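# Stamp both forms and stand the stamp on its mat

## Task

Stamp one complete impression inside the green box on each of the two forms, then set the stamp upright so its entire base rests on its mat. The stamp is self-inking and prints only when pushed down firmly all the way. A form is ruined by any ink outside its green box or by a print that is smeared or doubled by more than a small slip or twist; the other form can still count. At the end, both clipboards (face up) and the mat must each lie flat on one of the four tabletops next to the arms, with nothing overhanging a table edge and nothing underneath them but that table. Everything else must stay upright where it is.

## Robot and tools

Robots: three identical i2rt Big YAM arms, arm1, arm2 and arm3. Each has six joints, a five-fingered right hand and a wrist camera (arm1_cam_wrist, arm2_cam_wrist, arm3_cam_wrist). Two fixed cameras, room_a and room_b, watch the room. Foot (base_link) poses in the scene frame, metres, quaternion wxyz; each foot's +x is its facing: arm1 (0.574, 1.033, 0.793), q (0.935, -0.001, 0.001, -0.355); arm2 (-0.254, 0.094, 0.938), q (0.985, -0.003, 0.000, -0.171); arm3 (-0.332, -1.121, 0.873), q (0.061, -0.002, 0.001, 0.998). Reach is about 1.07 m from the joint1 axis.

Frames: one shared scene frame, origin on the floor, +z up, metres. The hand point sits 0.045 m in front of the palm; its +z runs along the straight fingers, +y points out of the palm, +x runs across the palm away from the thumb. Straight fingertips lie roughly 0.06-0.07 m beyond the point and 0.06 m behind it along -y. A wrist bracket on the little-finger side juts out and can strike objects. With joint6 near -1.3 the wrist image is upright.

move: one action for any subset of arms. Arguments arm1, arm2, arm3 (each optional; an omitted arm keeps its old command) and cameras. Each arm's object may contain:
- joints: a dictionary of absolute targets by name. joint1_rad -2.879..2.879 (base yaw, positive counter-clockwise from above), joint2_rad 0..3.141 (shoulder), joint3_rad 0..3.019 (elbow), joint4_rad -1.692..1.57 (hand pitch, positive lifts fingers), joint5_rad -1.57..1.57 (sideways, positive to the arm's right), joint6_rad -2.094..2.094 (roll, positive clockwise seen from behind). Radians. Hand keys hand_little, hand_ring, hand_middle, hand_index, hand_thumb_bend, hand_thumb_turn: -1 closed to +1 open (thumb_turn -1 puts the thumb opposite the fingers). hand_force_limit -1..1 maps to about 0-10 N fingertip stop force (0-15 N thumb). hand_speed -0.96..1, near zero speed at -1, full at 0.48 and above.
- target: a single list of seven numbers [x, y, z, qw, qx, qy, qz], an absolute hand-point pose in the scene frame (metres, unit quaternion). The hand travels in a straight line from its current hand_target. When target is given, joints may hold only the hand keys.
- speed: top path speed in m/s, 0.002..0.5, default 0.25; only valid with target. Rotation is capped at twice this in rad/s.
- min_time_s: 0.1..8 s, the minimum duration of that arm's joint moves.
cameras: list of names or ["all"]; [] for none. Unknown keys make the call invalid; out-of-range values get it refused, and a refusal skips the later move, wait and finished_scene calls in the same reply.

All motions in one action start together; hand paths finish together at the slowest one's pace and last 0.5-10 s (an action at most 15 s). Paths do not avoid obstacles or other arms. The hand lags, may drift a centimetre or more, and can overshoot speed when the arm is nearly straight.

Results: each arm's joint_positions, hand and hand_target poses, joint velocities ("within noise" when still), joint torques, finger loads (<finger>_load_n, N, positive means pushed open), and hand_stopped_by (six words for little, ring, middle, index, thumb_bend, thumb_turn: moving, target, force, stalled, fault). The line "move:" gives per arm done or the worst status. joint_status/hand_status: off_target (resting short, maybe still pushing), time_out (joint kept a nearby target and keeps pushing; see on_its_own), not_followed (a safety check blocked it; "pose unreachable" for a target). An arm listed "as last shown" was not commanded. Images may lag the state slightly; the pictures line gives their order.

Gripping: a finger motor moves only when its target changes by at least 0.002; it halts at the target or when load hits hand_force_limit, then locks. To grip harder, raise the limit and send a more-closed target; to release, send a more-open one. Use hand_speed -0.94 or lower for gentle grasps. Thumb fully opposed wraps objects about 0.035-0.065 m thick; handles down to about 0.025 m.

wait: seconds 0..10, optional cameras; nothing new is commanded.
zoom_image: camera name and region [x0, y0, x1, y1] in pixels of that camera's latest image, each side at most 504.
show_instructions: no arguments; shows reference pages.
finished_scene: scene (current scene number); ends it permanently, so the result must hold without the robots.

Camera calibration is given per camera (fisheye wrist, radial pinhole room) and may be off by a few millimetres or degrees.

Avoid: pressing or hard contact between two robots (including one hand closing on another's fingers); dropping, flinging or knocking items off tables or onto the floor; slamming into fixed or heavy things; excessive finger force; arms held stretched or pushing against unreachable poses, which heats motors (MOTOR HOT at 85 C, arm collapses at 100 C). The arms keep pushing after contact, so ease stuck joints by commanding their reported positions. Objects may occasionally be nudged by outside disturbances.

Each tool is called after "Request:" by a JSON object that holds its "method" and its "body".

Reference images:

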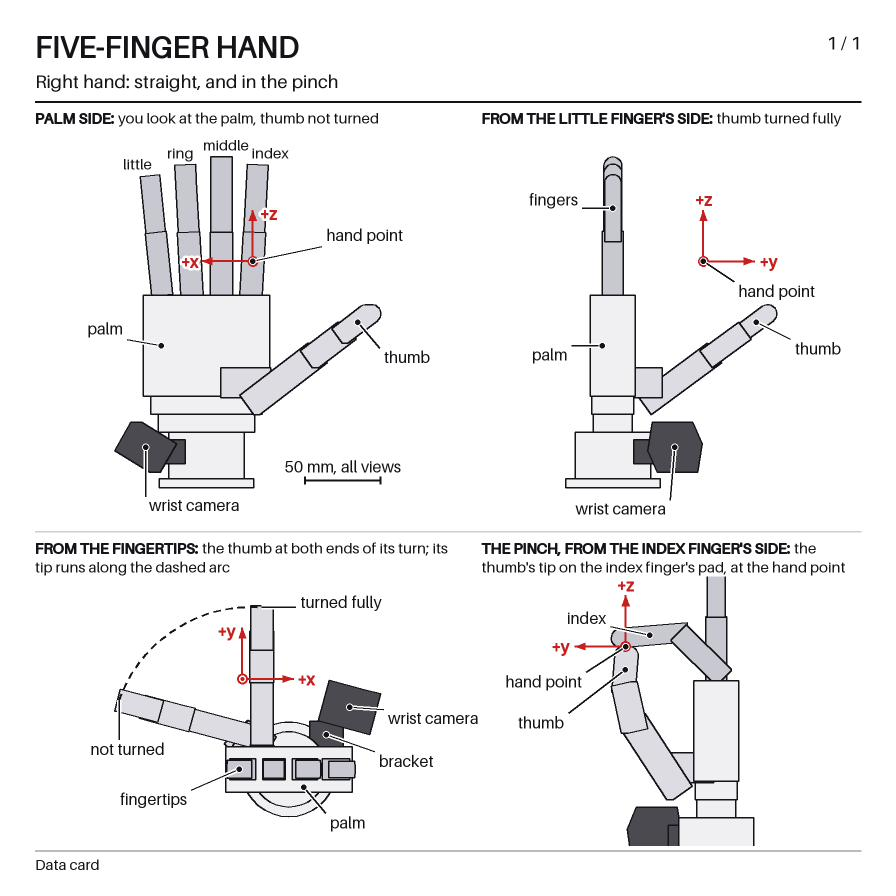

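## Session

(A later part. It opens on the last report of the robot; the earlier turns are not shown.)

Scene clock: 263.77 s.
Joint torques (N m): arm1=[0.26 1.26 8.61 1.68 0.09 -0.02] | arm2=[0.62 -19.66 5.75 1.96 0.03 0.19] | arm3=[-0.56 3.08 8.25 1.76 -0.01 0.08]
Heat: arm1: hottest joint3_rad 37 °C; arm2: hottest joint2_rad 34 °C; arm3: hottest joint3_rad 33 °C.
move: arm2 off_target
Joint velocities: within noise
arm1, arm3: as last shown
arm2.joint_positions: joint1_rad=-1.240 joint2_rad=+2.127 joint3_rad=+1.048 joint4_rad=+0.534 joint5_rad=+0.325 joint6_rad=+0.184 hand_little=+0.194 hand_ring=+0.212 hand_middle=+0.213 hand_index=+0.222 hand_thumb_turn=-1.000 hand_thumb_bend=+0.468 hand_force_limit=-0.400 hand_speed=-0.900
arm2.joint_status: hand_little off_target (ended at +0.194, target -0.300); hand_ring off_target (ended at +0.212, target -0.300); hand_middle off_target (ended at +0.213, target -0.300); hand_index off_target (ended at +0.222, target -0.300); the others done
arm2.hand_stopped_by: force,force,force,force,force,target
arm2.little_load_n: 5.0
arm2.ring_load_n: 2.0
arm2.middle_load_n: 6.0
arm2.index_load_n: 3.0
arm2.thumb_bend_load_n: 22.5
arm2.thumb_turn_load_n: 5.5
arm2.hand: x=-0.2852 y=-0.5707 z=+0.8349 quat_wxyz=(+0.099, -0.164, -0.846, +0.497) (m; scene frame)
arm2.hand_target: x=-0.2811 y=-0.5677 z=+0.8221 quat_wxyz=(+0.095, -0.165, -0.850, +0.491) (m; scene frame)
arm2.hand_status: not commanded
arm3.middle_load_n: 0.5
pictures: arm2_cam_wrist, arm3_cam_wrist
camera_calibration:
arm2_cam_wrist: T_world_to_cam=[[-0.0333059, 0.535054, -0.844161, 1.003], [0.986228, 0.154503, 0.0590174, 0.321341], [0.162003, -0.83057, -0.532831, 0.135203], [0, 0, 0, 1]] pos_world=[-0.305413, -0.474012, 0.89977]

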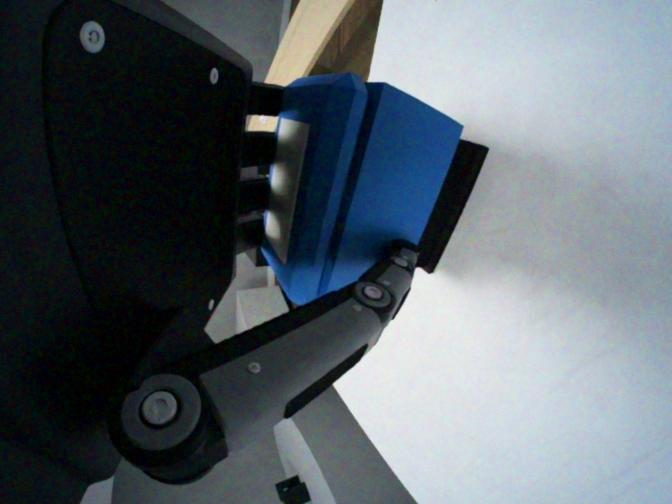

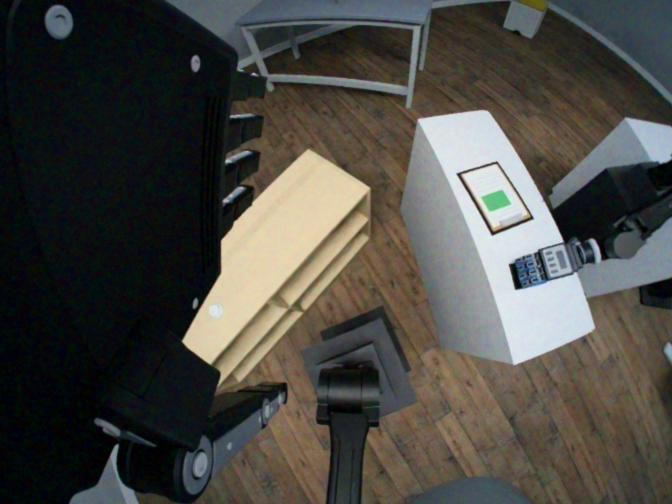

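Request:
{"method": "move", "body": {"arm2": {"target": [-0.281, -0.568, 0.95, -0.0954, 0.1652, 0.8501, -0.4908], "speed": 0.1}, "cameras": ["arm2_cam_wrist", "arm3_cam_wrist"]}}

Request:
{"method": "zoom_image", "body": {"camera": "arm3_cam_wrist", "region": [480, 210, 620, 310]}}

Scene clock: 279.10 s.
Joint torques (N m): arm1=[-0.15 1.08 8.57 1.69 0.08 -0.05] | arm2=[0.56 -21.13 7.88 1.48 0.01 0.19] | arm3=[-0.67 3.14 8.27 1.77 -0.01 0.08]
Heat: arm1: hottest joint3_rad 37 °C; arm2: hottest joint2_rad 34 °C; arm3: hottest joint3_rad 33 °C.
move: arm2 off_target
Joint velocities: within noise
arm1, arm3: as last shown
arm2.joint_positions: joint1_rad=-1.240 joint2_rad=+1.875 joint3_rad=+1.048 joint4_rad=+0.254 joint5_rad=+0.325 joint6_rad=+0.184 hand_little=+0.194 hand_ring=+0.212 hand_middle=+0.213 hand_index=+0.222 hand_thumb_turn=-1.000 hand_thumb_bend=+0.468 hand_force_limit=-0.400 hand_speed=-0.900
arm2.joint_status: not commanded
arm2.hand_stopped_by: force,force,force,force,force,target
arm2.little_load_n: 4.5
arm2.ring_load_n: 1.5
arm2.middle_load_n: 6.0
arm2.index_load_n: 3.5
arm2.thumb_bend_load_n: 22.5
arm2.thumb_turn_load_n: 6.0
arm2.hand: x=-0.2850 y=-0.5637 z=+0.9402 quat_wxyz=(+0.101, -0.162, -0.853, +0.485) (m; scene frame)
arm2.hand_target: x=-0.2811 y=-0.5680 z=+0.9501 quat_wxyz=(+0.095, -0.165, -0.850, +0.491) (m; scene frame)
arm2.hand_status: off_target (0.011 m and 1.0 deg from the pose sent, 0.115 m and 0.9 deg at the start)
arm3.middle_load_n: 0.0
pictures: arm2_cam_wrist, arm3_cam_wrist
camera_calibration:
arm2_cam_wrist: T_world_to_cam=[[-0.0329913, 0.558004, -0.829182, 1.08714], [0.986139, 0.153153, 0.0638291, 0.30858], [0.162609, -0.815583, -0.555322, 0.226781], [0, 0, 0, 1]] pos_world=[-0.305314, -0.468928, 1.00768]

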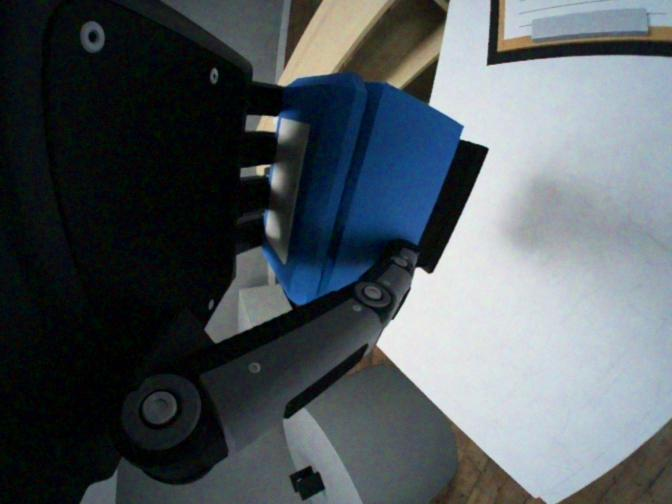

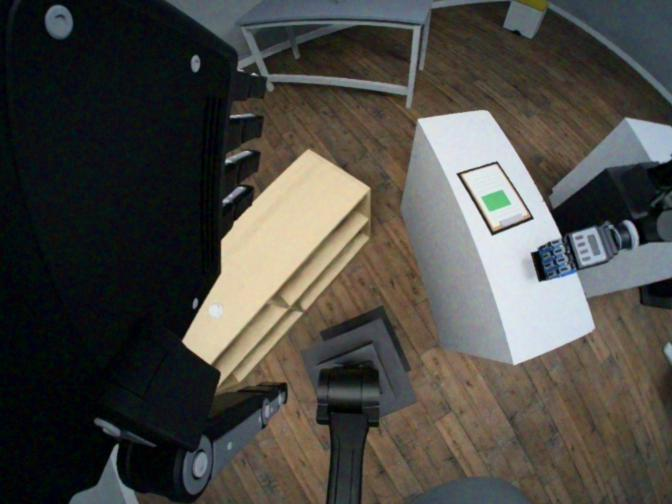

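Scaled by 3.600 from the camera's 672x504 image, which has a finer 960x720 frame.

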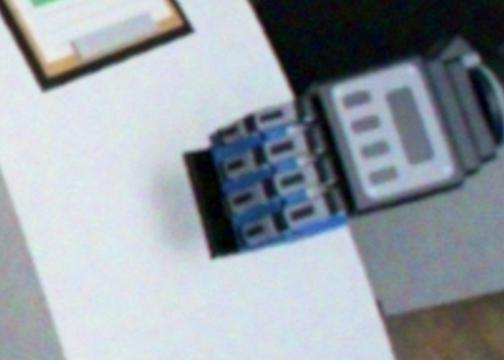

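Request:
{"method": "move", "body": {"arm2": {"target": [-0.5355, -0.494, 0.93, -0.3796, 0.6575, 0.5636, -0.3254], "speed": 0.2}, "cameras": ["arm2_cam_wrist", "arm3_cam_wrist", "room_a", "room_b"]}}

Request:
{"method": "zoom_image", "body": {"camera": "arm3_cam_wrist", "region": [430, 140, 630, 300]}}

Scene clock: 288.07 s.
Joint torques (N m): arm1=[1.03 0.26 8.57 1.54 0.18 -0.11] | arm2=[-0.03 -21.66 11.22 -0.08 0.74 0.2] | arm3=[-0.56 3.08 8.25 1.77 -0.01 0.08]
Heat: arm1: hottest joint3_rad 37 °C; arm2: hottest joint2_rad 34 °C; arm3: hottest joint3_rad 33 °C.
move: arm2 off_target
Joint velocities: within noise
arm1, arm3: as last shown
arm1.ring_load_n: 0.5
arm2.joint_positions: joint1_rad=-1.462 joint2_rad=+2.069 joint3_rad=+1.441 joint4_rad=-0.822 joint5_rad=+1.036 joint6_rad=+1.389 hand_little=+0.194 hand_ring=+0.212 hand_middle=+0.213 hand_index=+0.222 hand_thumb_turn=-1.000 hand_thumb_bend=+0.468 hand_force_limit=-0.400 hand_speed=-0.900
arm2.joint_status: not commanded
arm2.hand_stopped_by: force,force,force,force,force,target
arm2.little_load_n: 4.5
arm2.ring_load_n: 1.5
arm2.middle_load_n: 6.0
arm2.index_load_n: 3.5
arm2.thumb_bend_load_n: 23.0
arm2.thumb_turn_load_n: 6.0
arm2.hand: x=-0.5281 y=-0.4768 z=+0.9229 quat_wxyz=(+0.384, -0.651, -0.574, +0.315) (m; scene frame)
arm2.hand_target: x=-0.5351 y=-0.4932 z=+0.9303 quat_wxyz=(+0.379, -0.657, -0.564, +0.326) (m; scene frame)
arm2.hand_status: off_target (0.020 m and 1.9 deg from the pose sent, 0.260 m and 76.8 deg at the start)
pictures: arm2_cam_wrist, arm3_cam_wrist, room_a, room_b
camera_calibration:
arm2_cam_wrist: T_world_to_cam=[[0.533682, 0.178936, -0.826538, 1.1323], [0.385003, -0.92161, 0.0490718, -0.28018], [-0.752965, -0.344408, -0.560737, 0.0737093], [0, 0, 0, 1]] pos_world=[-0.440916, -0.43544, 0.990968]

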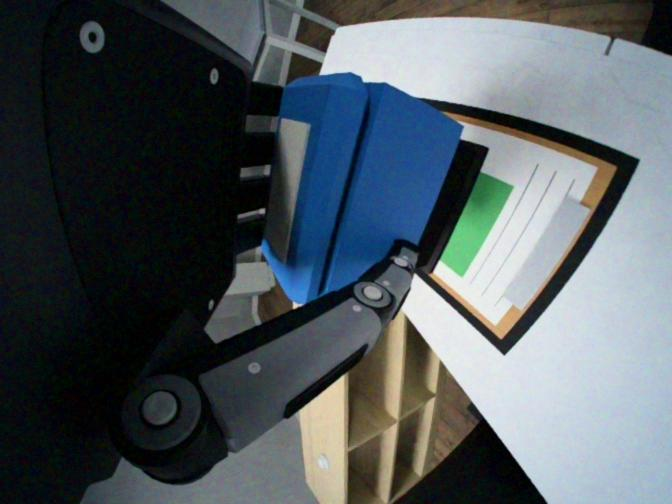

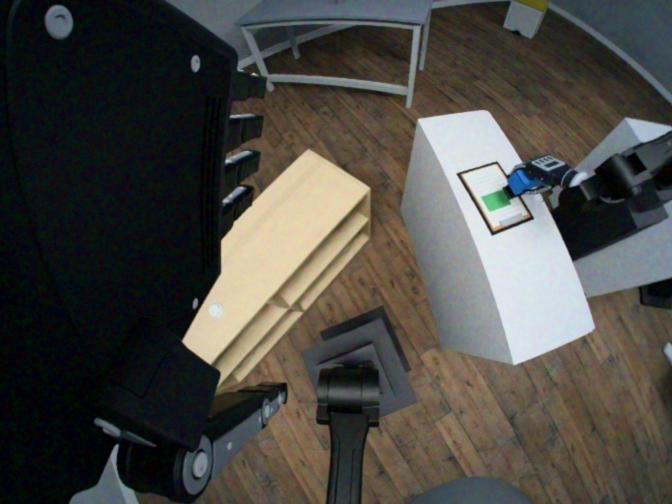

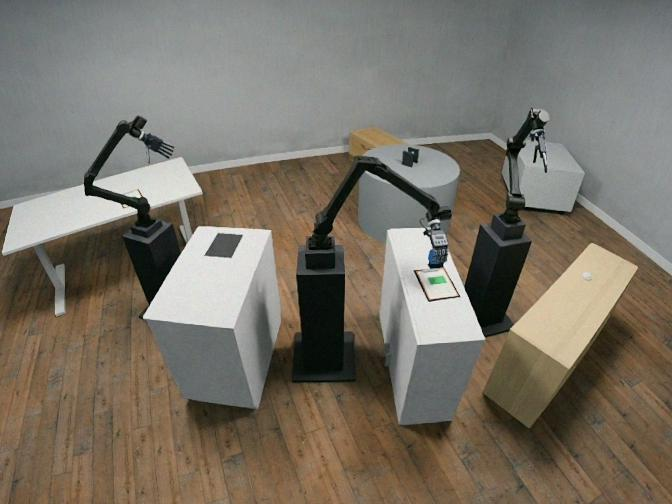

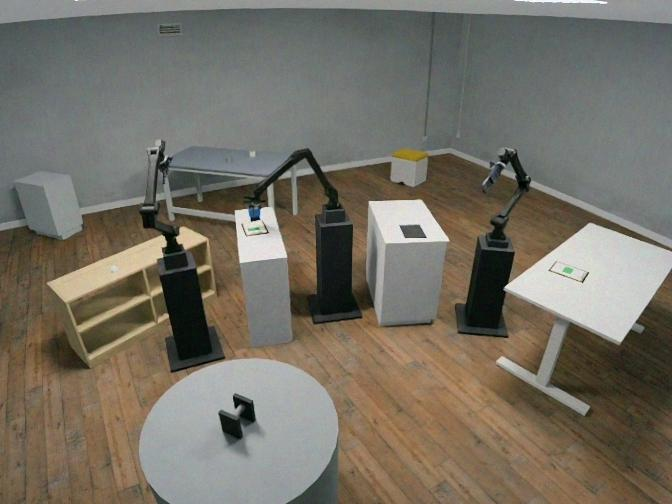

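Scaled by 2.520 from the camera's 672x504 image, which has a finer 960x720 frame.

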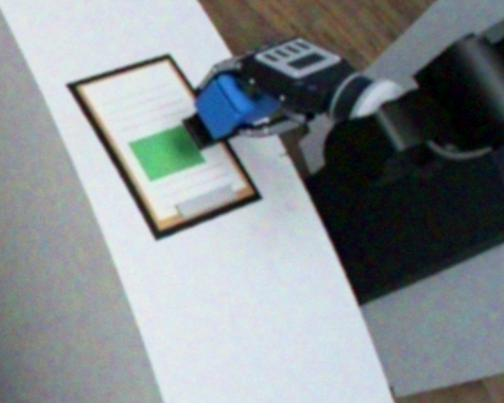

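Request:
{"method": "move", "body": {"arm2": {"target": [-0.550, -0.509, 0.865, -0.3787, 0.6580, 0.5538, -0.3423], "speed": 0.08}, "cameras": ["arm2_cam_wrist", "arm3_cam_wrist"]}}

Request:
{"method": "zoom_image", "body": {"camera": "arm2_cam_wrist", "region": [360, 80, 660, 380]}}

Request:
{"method": "zoom_image", "body": {"camera": "arm3_cam_wrist", "region": [450, 140, 570, 260]}}

Scene clock: 318.00 s.
Joint torques (N m): arm1=[-0.09 0.21 8.65 1.47 0.11 -0.11] | arm2=[-0.91 -22.65 10.18 1.16 0.74 -0.04] | arm3=[-0.62 3.08 8.25 1.78 -0.01 0.07]
Heat: arm1: hottest joint3_rad 38 °C; arm2: hottest joint2_rad 36 °C; arm3: hottest joint3_rad 33 °C.
move: arm2 off_target
Joint velocities: within noise
arm1, arm3: as last shown
arm1.ring_load_n: 0.0
arm2.joint_positions: joint1_rad=-1.469 joint2_rad=+2.201 joint3_rad=+1.456 joint4_rad=-0.672 joint5_rad=+1.056 joint6_rad=+1.385 hand_little=+0.194 hand_ring=+0.212 hand_middle=+0.213 hand_index=+0.222 hand_thumb_turn=-1.000 hand_thumb_bend=+0.468 hand_force_limit=-0.400 hand_speed=-0.900
arm2.joint_status: not commanded
arm2.hand_stopped_by: force,force,force,force,force,target
arm2.little_load_n: 4.5
arm2.ring_load_n: 1.5
arm2.middle_load_n: 6.0
arm2.index_load_n: 3.5
arm2.thumb_bend_load_n: 23.0
arm2.thumb_turn_load_n: 6.0
arm2.hand: x=-0.5386 y=-0.4898 z=+0.8580 quat_wxyz=(+0.385, -0.653, -0.563, +0.329) (m; scene frame)
arm2.hand_target: x=-0.5496 y=-0.5080 z=+0.8657 quat_wxyz=(+0.379, -0.658, -0.554, +0.342) (m; scene frame)
arm2.hand_status: off_target (0.023 m and 2.0 deg from the pose sent, 0.070 m and 4.0 deg at the start)
pictures: arm2_cam_wrist, arm3_cam_wrist
camera_calibration:
arm2_cam_wrist: T_world_to_cam=[[0.513449, 0.155396, -0.843933, 1.07913], [0.37941, -0.923227, 0.0608367, -0.298806], [-0.769688, -0.351433, -0.532988, -0.0112985], [0, 0, 0, 1]] pos_world=[-0.449405, -0.447529, 0.922871]

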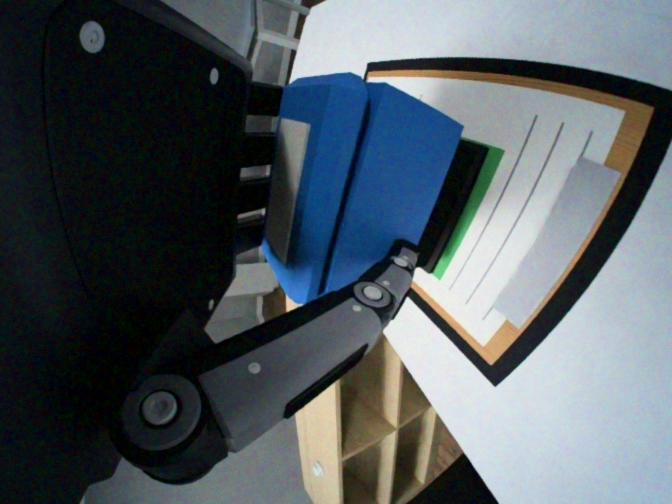

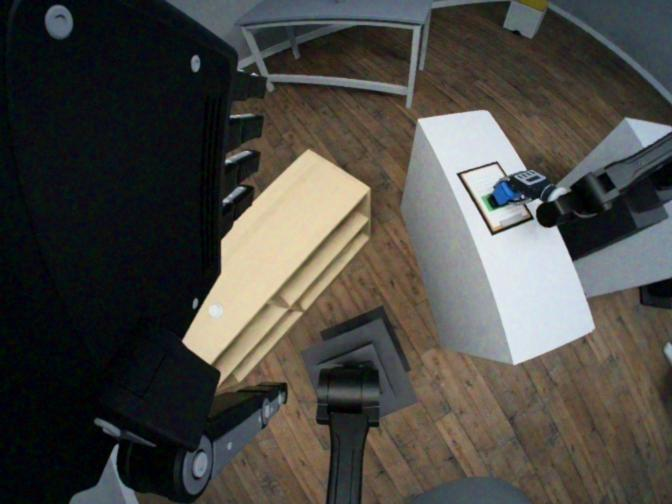

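Scaled by 1.680 from the camera's 672x504 image, which has a finer 960x720 frame.

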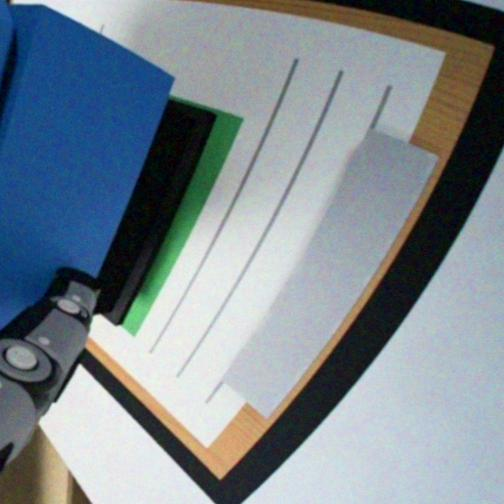

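Scaled by 4.200 from the camera's 672x504 image, which has a finer 960x720 frame.

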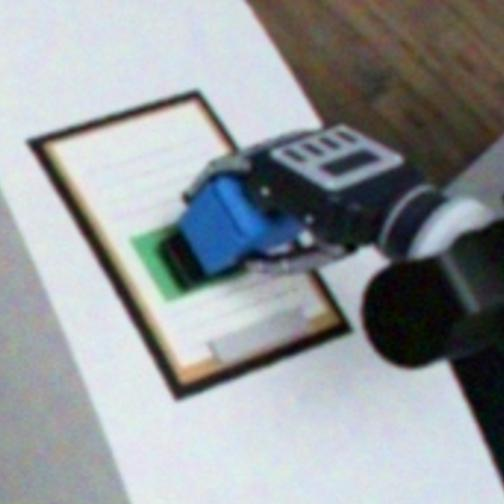

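Request:
{"method": "move", "body": {"arm2": {"target": [-0.557, -0.510, 0.853, -0.3787, 0.6580, 0.5538, -0.3423], "speed": 0.05}, "cameras": ["arm2_cam_wrist"]}}

Request:
{"method": "zoom_image", "body": {"camera": "arm2_cam_wrist", "region": [380, 80, 580, 330]}}

Scene clock: 334.83 s.
Joint torques (N m): arm1=[1.2 1.96 8.68 1.65 0.11 -0.11] | arm2=[-0.67 -23 10.22 1.13 0.64 -0.02] | arm3=[-0.62 3.14 8.27 1.76 -0.01 0.07]
Heat: arm1: hottest joint3_rad 38 °C; arm2: hottest joint2_rad 37 °C; arm3: hottest joint3_rad 33 °C.
move: arm2 off_target
Joint velocities: within noise
arm1, arm3: as last shown
arm2.joint_positions: joint1_rad=-1.480 joint2_rad=+2.225 joint3_rad=+1.460 joint4_rad=-0.635 joint5_rad=+1.056 joint6_rad=+1.363 hand_little=+0.194 hand_ring=+0.212 hand_middle=+0.213 hand_index=+0.222 hand_thumb_turn=-1.000 hand_thumb_bend=+0.468 hand_force_limit=-0.400 hand_speed=-0.900
arm2.joint_status: not commanded
arm2.hand_stopped_by: force,force,force,force,force,target
arm2.little_load_n: 4.5
arm2.ring_load_n: 1.5
arm2.middle_load_n: 6.0
arm2.index_load_n: 3.5
arm2.thumb_bend_load_n: 22.5
arm2.thumb_turn_load_n: 6.0
arm2.hand: x=-0.5460 y=-0.4901 z=+0.8464 quat_wxyz=(+0.386, -0.653, -0.563, +0.329) (m; scene frame)
arm2.hand_target: x=-0.5566 y=-0.5090 z=+0.8538 quat_wxyz=(+0.379, -0.658, -0.554, +0.342) (m; scene frame)
arm2.hand_status: off_target (0.024 m and 2.1 deg from the pose sent, 0.028 m and 2.0 deg at the start)
pictures: arm2_cam_wrist
camera_calibration:
arm2_cam_wrist: T_world_to_cam=[[0.512382, 0.155734, -0.844519, 1.07331], [0.378512, -0.923694, 0.0593142, -0.295063], [-0.770839, -0.350052, -0.532231, -0.023796], [0, 0, 0, 1]] pos_world=[-0.456604, -0.44803, 0.91127]

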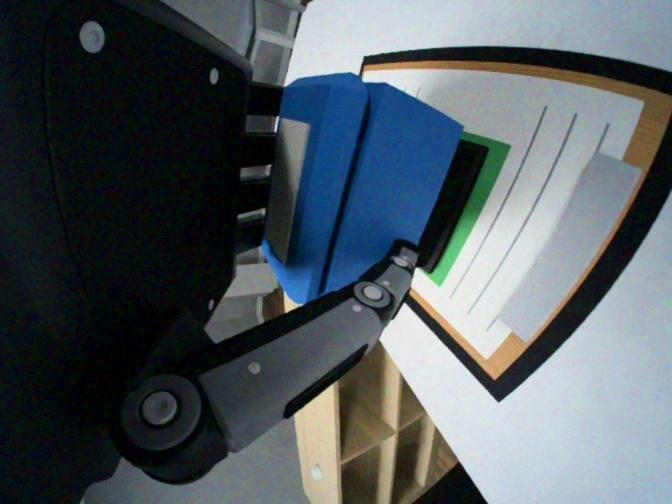

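Scaled by 2.016 from the camera's 672x504 image, which has a finer 960x720 frame.

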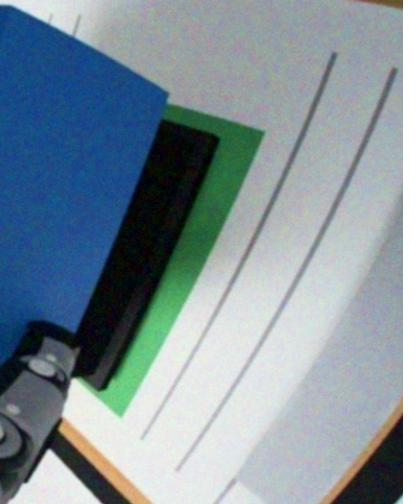

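Request:
{"method": "move", "body": {"arm2": {"target": [-0.557, -0.510, 0.843, -0.3787, 0.6580, 0.5538, -0.3423], "speed": 0.03}, "cameras": ["arm2_cam_wrist"]}}

Request:
{"method": "zoom_image", "body": {"camera": "arm2_cam_wrist", "region": [380, 80, 580, 330]}}

Scene clock: 343.27 s.
Joint torques (N m): arm1=[0.15 0.91 8.8 1.95 0.07 -0.11] | arm2=[-0.56 -22.36 9.95 1.17 0.64 -0.03] | arm3=[-0.67 3.14 8.28 1.76 -0.01 0.07]
Heat: arm1: hottest joint3_rad 38 °C; arm2: hottest joint2_rad 37 °C; arm3: hottest joint3_rad 33 °C.
move: arm2 off_target
Joint velocities: within noise
arm1, arm3: as last shown
arm2.joint_positions: joint1_rad=-1.480 joint2_rad=+2.238 joint3_rad=+1.463 joint4_rad=-0.617 joint5_rad=+1.057 joint6_rad=+1.362 hand_little=+0.194 hand_ring=+0.212 hand_middle=+0.213 hand_index=+0.222 hand_thumb_turn=-1.000 hand_thumb_bend=+0.468 hand_force_limit=-0.400 hand_speed=-0.900
arm2.joint_status: not commanded
arm2.hand_stopped_by: force,force,force,force,force,target
arm2.little_load_n: 4.5
arm2.ring_load_n: 1.5
arm2.middle_load_n: 6.0
arm2.index_load_n: 3.5
arm2.thumb_bend_load_n: 23.0
arm2.thumb_turn_load_n: 6.0
arm2.hand: x=-0.5468 y=-0.4926 z=+0.8407 quat_wxyz=(+0.384, -0.654, -0.561, +0.332) (m; scene frame)
arm2.hand_target: x=-0.5566 y=-0.5091 z=+0.8436 quat_wxyz=(+0.379, -0.658, -0.554, +0.342) (m; scene frame)
arm2.hand_status: off_target (0.020 m and 1.7 deg from the pose sent, 0.023 m and 2.1 deg at the start)
pictures: arm2_cam_wrist
camera_calibration:
arm2_cam_wrist: T_world_to_cam=[[0.509738, 0.150515, -0.847061, 1.06741], [0.379174, -0.923099, 0.0641498, -0.300075], [-0.772266, -0.353883, -0.52761, -0.0349428], [0, 0, 0, 1]] pos_world=[-0.457302, -0.450026, 0.904972]

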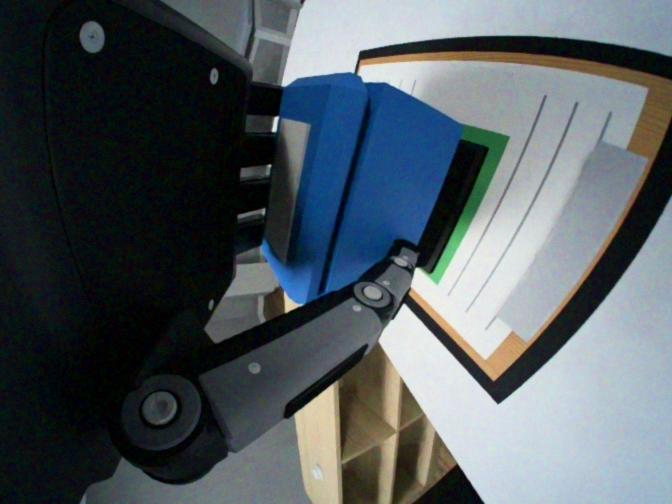

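Scaled by 2.016 from the camera's 672x504 image, which has a finer 960x720 frame.

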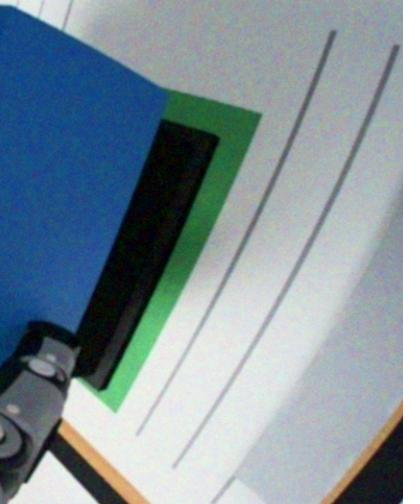

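Request:
{"method": "move", "body": {"arm2": {"joints": {"hand_speed": -0.8, "hand_index": 0.4, "hand_middle": 0.4, "hand_ring": 0.4, "hand_little": 0.4, "hand_thumb_bend": 0.65}}, "cameras": ["arm2_cam_wrist"]}}

Request:
{"method": "zoom_image", "body": {"camera": "arm2_cam_wrist", "region": [380, 80, 580, 330]}}

Scene clock: 349.77 s.
Joint torques (N m): arm1=[-0.44 1.73 8.7 1.74 0.13 -0.05] | arm2=[-0.62 -22.3 9.51 1.22 0.54 -0.01] | arm3=[-0.62 3.14 8.27 1.76 0 0.08]
Heat: arm1: hottest joint3_rad 38 °C; arm2: hottest joint2_rad 38 °C; arm3: hottest joint3_rad 33 °C.
move: arm2 done
Joint velocities: within noise
arm1, arm3: as last shown
arm1.thumb_bend_load_n: -0.5
arm2.joint_positions: joint1_rad=-1.481 joint2_rad=+2.238 joint3_rad=+1.470 joint4_rad=-0.617 joint5_rad=+1.059 joint6_rad=+1.362 hand_little=+0.400 hand_ring=+0.400 hand_middle=+0.400 hand_index=+0.400 hand_thumb_turn=-1.000 hand_thumb_bend=+0.650 hand_force_limit=-0.400 hand_speed=-0.800
arm2.joint_status: all done
arm2.hand_stopped_by: target,target,target,target,target,target
arm2.little_load_n: 0.0
arm2.ring_load_n: 0.0
arm2.middle_load_n: 0.0
arm2.index_load_n: -0.5
arm2.thumb_bend_load_n: 0.0
arm2.thumb_turn_load_n: 0.0
arm2.hand: x=-0.5487 y=-0.4950 z=+0.8431 quat_wxyz=(+0.384, -0.655, -0.559, +0.334) (m; scene frame)
arm2.hand_target: x=-0.5568 y=-0.5091 z=+0.8437 quat_wxyz=(+0.379, -0.658, -0.554, +0.342) (m; scene frame)
arm2.hand_status: not commanded
pictures: arm2_cam_wrist
camera_calibration:
arm2_cam_wrist: T_world_to_cam=[[0.507156, 0.145022, -0.849565, 1.06876], [0.377892, -0.923352, 0.0679687, -0.305785], [-0.774591, -0.355514, -0.523086, -0.0418598], [0, 0, 0, 1]] pos_world=[-0.458901, -0.452223, 0.906873]

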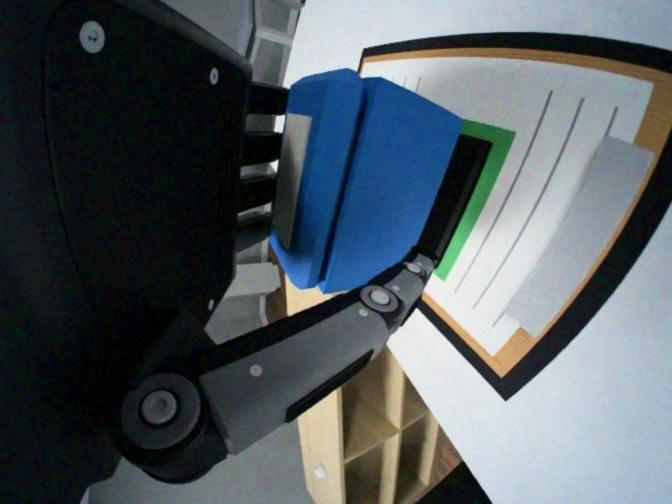

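Scaled by 2.016 from the camera's 672x504 image, which has a finer 960x720 frame.

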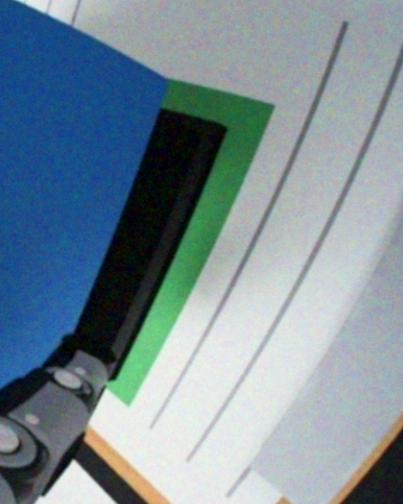

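Request:
{"method": "move", "body": {"arm2": {"joints": {"hand_speed": 0.0, "hand_index": 1, "hand_middle": 1, "hand_ring": 1, "hand_little": 1, "hand_thumb_bend": 1}}}}

Request:
{"method": "move", "body": {"arm2": {"target": [-0.557, -0.510, 0.96, -0.3787, 0.6580, 0.5538, -0.3423], "speed": 0.15}, "cameras": ["arm2_cam_wrist"]}}

Request:
{"method": "move", "body": {"arm2": {"target": [-0.578, -0.510, 0.90, -0.4700, 0.5963, 0.4984, -0.4187], "speed": 0.15, "joints": {"hand_thumb_turn": 1}}, "cameras": ["arm2_cam_wrist", "arm3_cam_wrist"]}}

Request:
{"method": "zoom_image", "body": {"camera": "arm3_cam_wrist", "region": [450, 140, 570, 260]}}

Scene clock: 391.97 s.
Joint torques (N m): arm1=[0.38 0.97 8.91 1.54 0.11 -0.05] | arm2=[-0.38 -22.3 9.57 1.14 0.55 -0.04] | arm3=[-0.56 3.08 8.27 1.76 -0.01 0.08]
Heat: arm1: hottest joint3_rad 38 °C; arm2: hottest joint2_rad 40 °C; arm3: hottest joint3_rad 34 °C.
move: arm2 done
Joint velocities: within noise
arm1.joint_positions: joint1_rad=-0.706 joint2_rad=+0.615 joint3_rad=+1.384 joint4_rad=-1.475 joint5_rad=+0.097 joint6_rad=-1.535 hand_little=+1.000 hand_ring=+1.000 hand_middle=+1.000 hand_index=+1.000 hand_thumb_turn=+1.000 hand_thumb_bend=+1.000 hand_force_limit=+0.000 hand_speed=-0.800
arm1.joint_status: not commanded
arm1.hand_stopped_by: target,target,target,target,target,target
arm1.little_load_n: 0.0
arm1.ring_load_n: 0.0
arm1.middle_load_n: 0.0
arm1.index_load_n: 0.0
arm1.thumb_bend_load_n: 0.0
arm1.thumb_turn_load_n: 0.0
arm1.hand: x=+0.5259 y=+0.8215 z=+1.2684 quat_wxyz=(+0.304, +0.660, -0.622, +0.292) (m; scene frame)
arm1.hand_target: x=+0.5258 y=+0.8227 z=+1.2775 quat_wxyz=(+0.310, +0.656, -0.619, +0.300) (m; scene frame)
arm1.hand_status: not commanded
arm2.joint_positions: joint1_rad=-1.481 joint2_rad=+2.238 joint3_rad=+1.470 joint4_rad=-0.617 joint5_rad=+1.059 joint6_rad=+1.362 hand_little=+1.000 hand_ring=+1.000 hand_middle=+1.000 hand_index=+1.000 hand_thumb_turn=-1.000 hand_thumb_bend=+1.000 hand_force_limit=-0.400 hand_speed=+0.000
arm2.joint_status: all done
arm2.hand_stopped_by: target,target,target,target,target,target
arm2.little_load_n: 0.0
arm2.ring_load_n: 0.0
arm2.middle_load_n: 0.0
arm2.index_load_n: 0.0
arm2.thumb_bend_load_n: 0.0
arm2.thumb_turn_load_n: 0.0
arm2.hand: x=-0.5488 y=-0.4950 z=+0.8432 quat_wxyz=(+0.384, -0.655, -0.559, +0.334) (m; scene frame)
arm2.hand_target: x=-0.5568 y=-0.5091 z=+0.8437 quat_wxyz=(+0.379, -0.658, -0.554, +0.342) (m; scene frame)
arm2.hand_status: not commanded
arm3.joint_positions: joint1_rad=-0.407 joint2_rad=+0.592 joint3_rad=+1.433 joint4_rad=-1.574 joint5_rad=-0.161 joint6_rad=-1.219 hand_little=+1.000 hand_ring=+1.000 hand_middle=+1.000 hand_index=+1.000 hand_thumb_turn=+1.000 hand_thumb_bend=+1.000 hand_force_limit=+0.000 hand_speed=-0.800
arm3.joint_status: not commanded
arm3.hand_stopped_by: target,target,target,target,target,target
arm3.little_load_n: 0.0
arm3.ring_load_n: 0.0
arm3.middle_load_n: 0.0
arm3.index_load_n: 0.0
arm3.thumb_bend_load_n: 0.0
arm3.thumb_turn_load_n: -0.5
arm3.hand: x=-0.4726 y=-1.0216 z=+1.3352 quat_wxyz=(-0.408, +0.360, +0.838, -0.037) (m; scene frame)
arm3.hand_target: x=-0.4728 y=-1.0215 z=+1.3457 quat_wxyz=(-0.420, +0.356, +0.834, -0.036) (m; scene frame)
arm3.hand_status: not commanded
pictures: none

Scene clock: 393.57 s.
Joint torques (N m): arm1=[-0.21 1.14 8.53 1.52 0.11 -0.15] | arm2=[-0.38 -23.06 10.82 -0.05 0.55 -0.01] | arm3=[-0.67 3.08 8.27 1.76 -0.01 0.08]
Heat: arm1: hottest joint3_rad 38 °C; arm2: hottest joint2_rad 40 °C; arm3: hottest joint3_rad 34 °C.
move: arm2 off_target
Joint velocities: within noise
arm1, arm3: as last shown
arm2.joint_positions: joint1_rad=-1.481 joint2_rad=+2.073 joint3_rad=+1.506 joint4_rad=-0.810 joint5_rad=+1.059 joint6_rad=+1.355 hand_little=+1.000 hand_ring=+1.000 hand_middle=+1.000 hand_index=+1.000 hand_thumb_turn=-1.000 hand_thumb_bend=+1.000 hand_force_limit=-0.400 hand_speed=+0.000
arm2.joint_status: not commanded
arm2.hand_stopped_by: target,target,target,target,target,target
arm2.little_load_n: 0.0
arm2.ring_load_n: 0.0
arm2.middle_load_n: 0.0
arm2.index_load_n: 0.0
arm2.thumb_bend_load_n: 0.0
arm2.thumb_turn_load_n: 0.5
arm2.hand: x=-0.5495 y=-0.4974 z=+0.9476 quat_wxyz=(+0.383, -0.654, -0.559, +0.336) (m; scene frame)
arm2.hand_target: x=-0.5569 y=-0.5094 z=+0.9602 quat_wxyz=(+0.378, -0.658, -0.554, +0.343) (m; scene frame)
arm2.hand_status: off_target (0.019 m and 1.2 deg from the pose sent, 0.118 m and 1.3 deg at the start)
arm3.thumb_turn_load_n: 0.0
pictures: arm2_cam_wrist
camera_calibration:
arm2_cam_wrist: T_world_to_cam=[[0.50539, 0.144834, -0.850649, 1.15818], [0.380768, -0.922075, 0.069228, -0.313782], [-0.774336, -0.358887, -0.521156, 0.00795077], [0, 0, 0, 1]] pos_world=[-0.459699, -0.454221, 1.01107]

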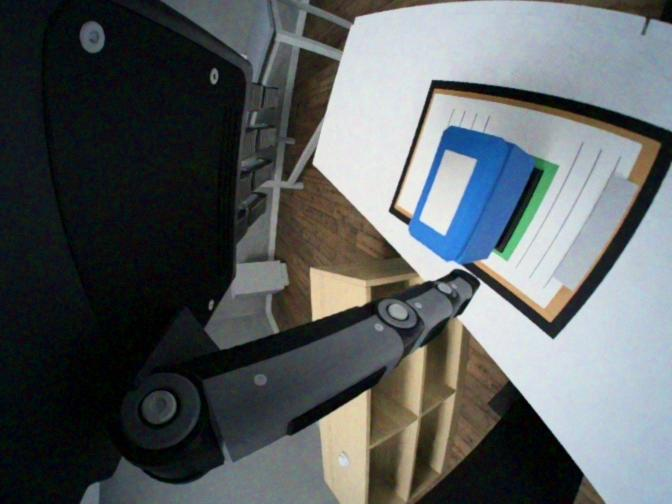

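Scene clock: 395.87 s.
Joint torques (N m): arm1=[0.62 1.32 8.57 1.4 0.08 -0.11] | arm2=[0.56 -23 5.76 1.47 0.6 -0.05] | arm3=[-0.62 3.02 8.27 1.77 -0.01 0.07]
Heat: arm1: hottest joint3_rad 38 °C; arm2: hottest joint2_rad 40 °C; arm3: hottest joint3_rad 34 °C.
move: arm2 off_target
Joint velocities: within noise
arm1, arm3: as last shown
arm2.joint_positions: joint1_rad=-1.470 joint2_rad=+2.215 joint3_rad=+1.493 joint4_rad=-0.444 joint5_rad=+1.345 joint6_rad=+1.213 hand_little=+1.000 hand_ring=+1.000 hand_middle=+1.000 hand_index=+1.000 hand_thumb_turn=+1.000 hand_thumb_bend=+1.000 hand_force_limit=-0.400 hand_speed=+0.000
arm2.joint_status: all done
arm2.hand_stopped_by: target,target,target,target,target,target
arm2.little_load_n: 0.0
arm2.ring_load_n: 0.0
arm2.middle_load_n: 0.0
arm2.index_load_n: 0.0
arm2.thumb_bend_load_n: 0.0
arm2.thumb_turn_load_n: -0.5
arm2.hand: x=-0.5838 y=-0.5144 z=+0.9163 quat_wxyz=(+0.465, -0.604, -0.488, +0.425) (m; scene frame)
arm2.hand_target: x=-0.5780 y=-0.5097 z=+0.9002 quat_wxyz=(+0.470, -0.596, -0.498, +0.418) (m; scene frame)
arm2.hand_status: off_target (0.018 m and 1.8 deg from the pose sent, 0.057 m and 16.8 deg at the start)
pictures: arm2_cam_wrist, arm3_cam_wrist
camera_calibration:
arm2_cam_wrist: T_world_to_cam=[[0.237179, 0.133186, -0.962293, 1.09105], [0.361807, -0.931406, -0.0397355, -0.230212], [-0.901577, -0.33874, -0.269098, -0.335936], [0, 0, 0, 1]] pos_world=[-0.478354, -0.473529, 0.950363]

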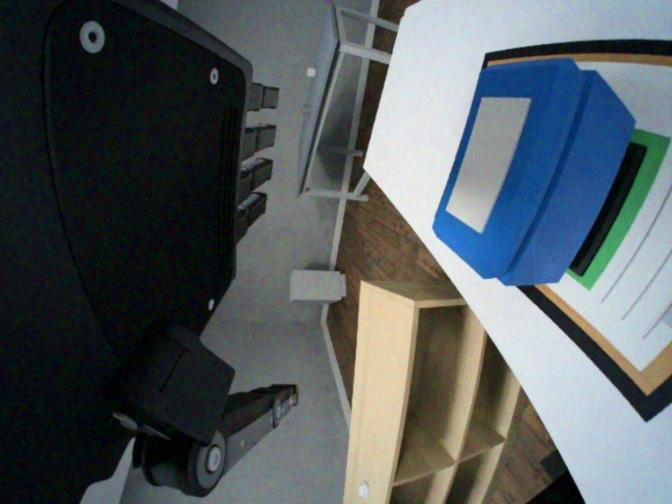

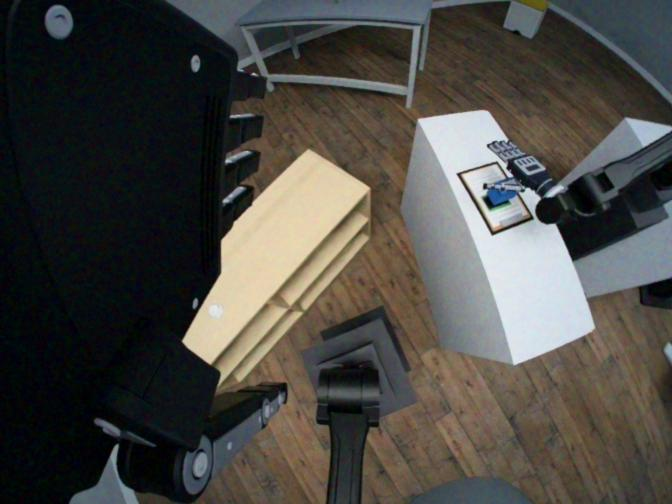

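Scaled by 4.200 from the camera's 672x504 image, which has a finer 960x720 frame.

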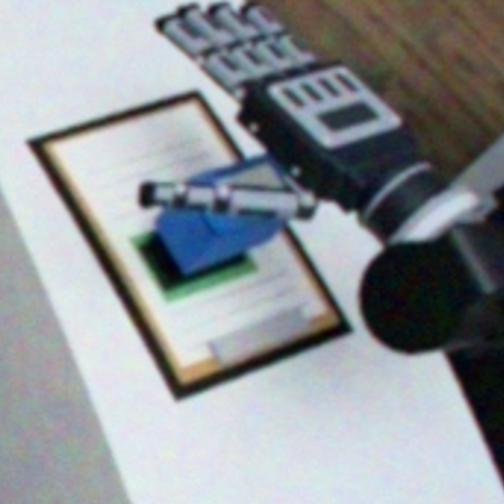

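Request:
{"method": "move", "body": {"arm2": {"target": [-0.566, -0.493, 0.86, -0.4853, 0.5838, 0.5130, -0.4007], "speed": 0.08}, "cameras": ["arm2_cam_wrist"]}}

Scene clock: 406.63 s.
Joint torques (N m): arm1=[0.44 0.44 8.49 1.61 0.09 -0.09] | arm2=[0.67 -22.42 5.81 0.09 0.65 0.18] | arm3=[-0.73 3.08 8.28 1.74 -0.01 0.07]
Heat: arm1: hottest joint3_rad 38 °C; arm2: hottest joint2_rad 40 °C; arm3: hottest joint3_rad 34 °C.
move: arm2 off_target
Joint velocities: within noise
arm1, arm3: as last shown
arm2.joint_positions: joint1_rad=-1.457 joint2_rad=+2.262 joint3_rad=+1.466 joint4_rad=-0.445 joint5_rad=+1.352 joint6_rad=+1.230 hand_little=+1.000 hand_ring=+1.000 hand_middle=+1.000 hand_index=+1.000 hand_thumb_turn=+1.000 hand_thumb_bend=+1.000 hand_force_limit=-0.400 hand_speed=+0.000
arm2.joint_status: not commanded
arm2.hand_stopped_by: target,target,target,target,target,target
arm2.little_load_n: 0.0
arm2.ring_load_n: 0.0
arm2.middle_load_n: 0.0
arm2.index_load_n: 0.0
arm2.thumb_bend_load_n: 0.0
arm2.thumb_turn_load_n: -0.5
arm2.hand: x=-0.5726 y=-0.4998 z=+0.8788 quat_wxyz=(+0.479, -0.591, -0.504, +0.410) (m; scene frame)
arm2.hand_target: x=-0.5660 y=-0.4927 z=+0.8604 quat_wxyz=(+0.485, -0.584, -0.513, +0.401) (m; scene frame)
arm2.hand_status: off_target (0.021 m and 1.9 deg from the pose sent, 0.063 m and 5.2 deg at the start)
pictures: arm2_cam_wrist
camera_calibration:
arm2_cam_wrist: T_world_to_cam=[[0.243874, 0.189641, -0.951085, 1.07258], [0.368455, -0.925277, -0.0900169, -0.171184], [-0.897088, -0.328479, -0.295525, -0.300031], [0, 0, 0, 1]] pos_world=[-0.467655, -0.460352, 0.916041]

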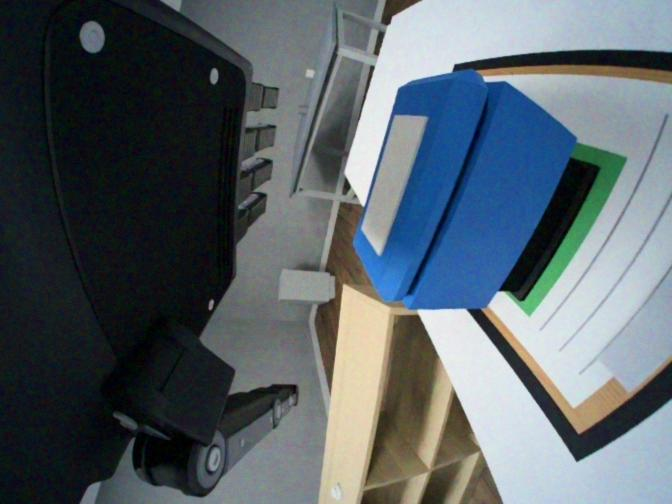

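Request:
{"method": "move", "body": {"arm2": {"target": [-0.5594, -0.4845, 0.808, -0.4853, 0.5838, 0.5130, -0.4007], "speed": 0.06}, "cameras": ["arm2_cam_wrist", "arm3_cam_wrist"]}}

Request:
{"method": "zoom_image", "body": {"camera": "arm2_cam_wrist", "region": [220, 40, 580, 340]}}

Request:
{"method": "zoom_image", "body": {"camera": "arm3_cam_wrist", "region": [450, 140, 570, 260]}}

Scene clock: 412.67 s.
Joint torques (N m): arm1=[0.32 0.91 8.39 1.58 0.09 -0.11] | arm2=[0.73 -22.53 5.19 1.24 0.67 0.2] | arm3=[-0.67 3.08 8.27 1.77 -0.01 0.08]
Heat: arm1: hottest joint3_rad 38 °C; arm2: hottest joint2_rad 40 °C; arm3: hottest joint3_rad 34 °C.
move: arm2 off_target
Joint velocities: within noise
arm1, arm3: as last shown
arm2.joint_positions: joint1_rad=-1.450 joint2_rad=+2.350 joint3_rad=+1.463 joint4_rad=-0.417 joint5_rad=+1.354 joint6_rad=+1.270 hand_little=+1.000 hand_ring=+1.000 hand_middle=+1.000 hand_index=+1.000 hand_thumb_turn=+1.000 hand_thumb_bend=+1.000 hand_force_limit=-0.400 hand_speed=+0.000
arm2.joint_status: not commanded
arm2.hand_stopped_by: target,target,target,target,target,target
arm2.little_load_n: 0.0
arm2.ring_load_n: 0.0
arm2.middle_load_n: 0.0
arm2.index_load_n: 0.0
arm2.thumb_bend_load_n: 0.0
arm2.thumb_turn_load_n: -0.5
arm2.hand: x=-0.5658 y=-0.4888 z=+0.8261 quat_wxyz=(+0.484, -0.587, -0.509, +0.402) (m; scene frame)
arm2.hand_target: x=-0.5593 y=-0.4842 z=+0.8085 quat_wxyz=(+0.485, -0.584, -0.513, +0.401) (m; scene frame)
arm2.hand_status: off_target (0.020 m and 0.6 deg from the pose sent, 0.074 m and 1.9 deg at the start)
pictures: arm2_cam_wrist, arm3_cam_wrist
camera_calibration:
arm2_cam_wrist: T_world_to_cam=[[0.250018, 0.210571, -0.945067, 1.02741], [0.367094, -0.923808, -0.108719, -0.15281], [-0.895954, -0.319747, -0.308268, -0.290399], [0, 0, 0, 1]] pos_world=[-0.460959, -0.450363, 0.864833]

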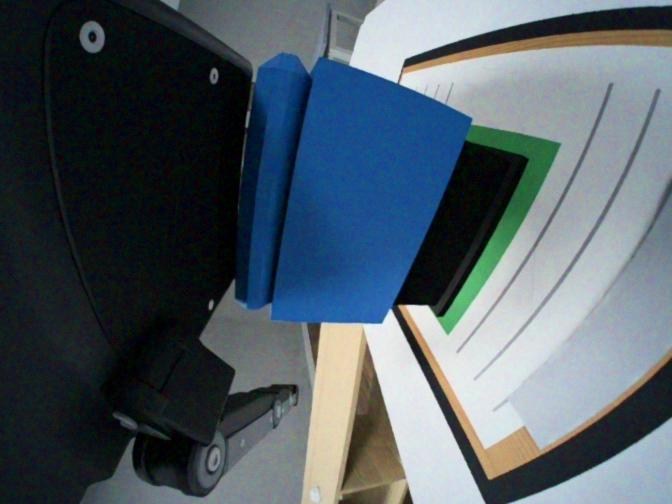

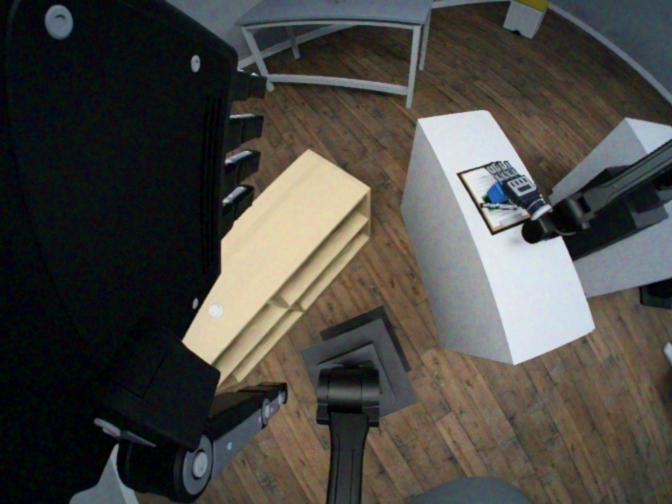

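Scaled by 1.400 from the camera's 672x504 image, which has a finer 960x720 frame.

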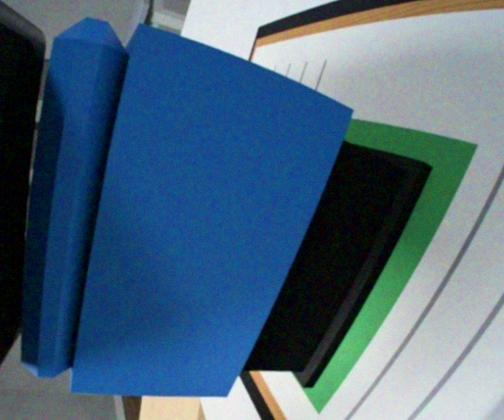

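Scaled by 4.200 from the camera's 672x504 image, which has a finer 960x720 frame.

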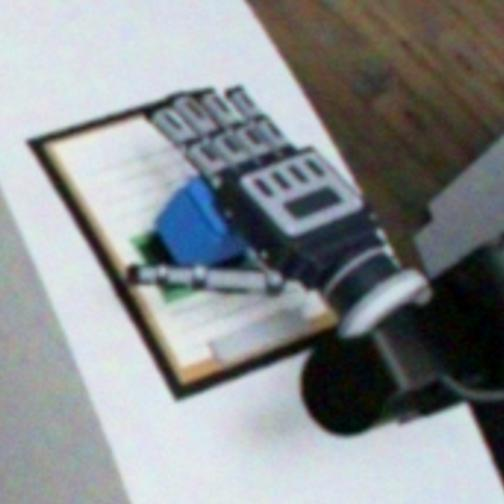

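Request:
{"method": "move", "body": {"arm2": {"target": [-0.5594, -0.4855, 0.785, -0.4853, 0.5838, 0.5130, -0.4007], "speed": 0.04}, "cameras": ["arm2_cam_wrist"]}}

Scene clock: 424.47 s.
Joint torques (N m): arm1=[0.5 0.73 8.7 1.57 0.15 -0.12] | arm2=[0.91 -19.66 6.12 1.26 0.1 0.19] | arm3=[-0.67 3.19 8.28 1.76 -0.01 0.08]
Heat: arm1: hottest joint3_rad 38 °C; arm2: hottest joint2_rad 40 °C; arm3: hottest joint3_rad 34 °C.
move: arm2 off_target
Joint velocities: within noise
arm1, arm3: as last shown
arm1.little_load_n: 0.5
arm2.joint_positions: joint1_rad=-1.449 joint2_rad=+2.363 joint3_rad=+1.463 joint4_rad=-0.389 joint5_rad=+1.371 joint6_rad=+1.276 hand_little=+1.000 hand_ring=+1.000 hand_middle=+1.000 hand_index=+1.000 hand_thumb_turn=+1.000 hand_thumb_bend=+1.000 hand_force_limit=-0.400 hand_speed=+0.000
arm2.joint_status: not commanded
arm2.hand_stopped_by: target,target,target,target,target,target
arm2.little_load_n: 0.0
arm2.ring_load_n: 0.0
arm2.middle_load_n: 0.0
arm2.index_load_n: 0.0
arm2.thumb_bend_load_n: 0.0
arm2.thumb_turn_load_n: 0.0
arm2.hand: x=-0.5671 y=-0.4897 z=+0.8226 quat_wxyz=(+0.485, -0.588, -0.499, +0.411) (m; scene frame)
arm2.hand_target: x=-0.5588 y=-0.4835 z=+0.7865 quat_wxyz=(+0.485, -0.584, -0.513, +0.401) (m; scene frame)
arm2.hand_status: off_target (0.039 m and 2.0 deg from the pose sent, 0.042 m and 0.6 deg at the start)
arm3.index_load_n: 0.5
pictures: arm2_cam_wrist
camera_calibration:
arm2_cam_wrist: T_world_to_cam=[[0.231815, 0.193878, -0.953244, 1.0129], [0.360543, -0.927267, -0.100916, -0.165357], [-0.903477, -0.320292, -0.284855, -0.316737], [0, 0, 0, 1]] pos_world=[-0.461352, -0.451158, 0.858632]

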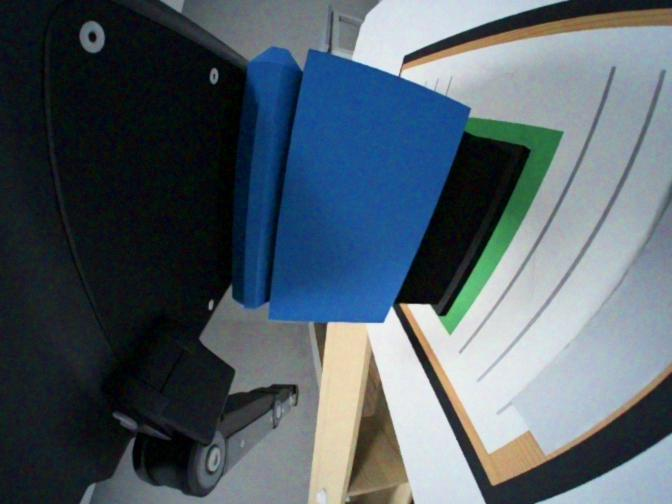

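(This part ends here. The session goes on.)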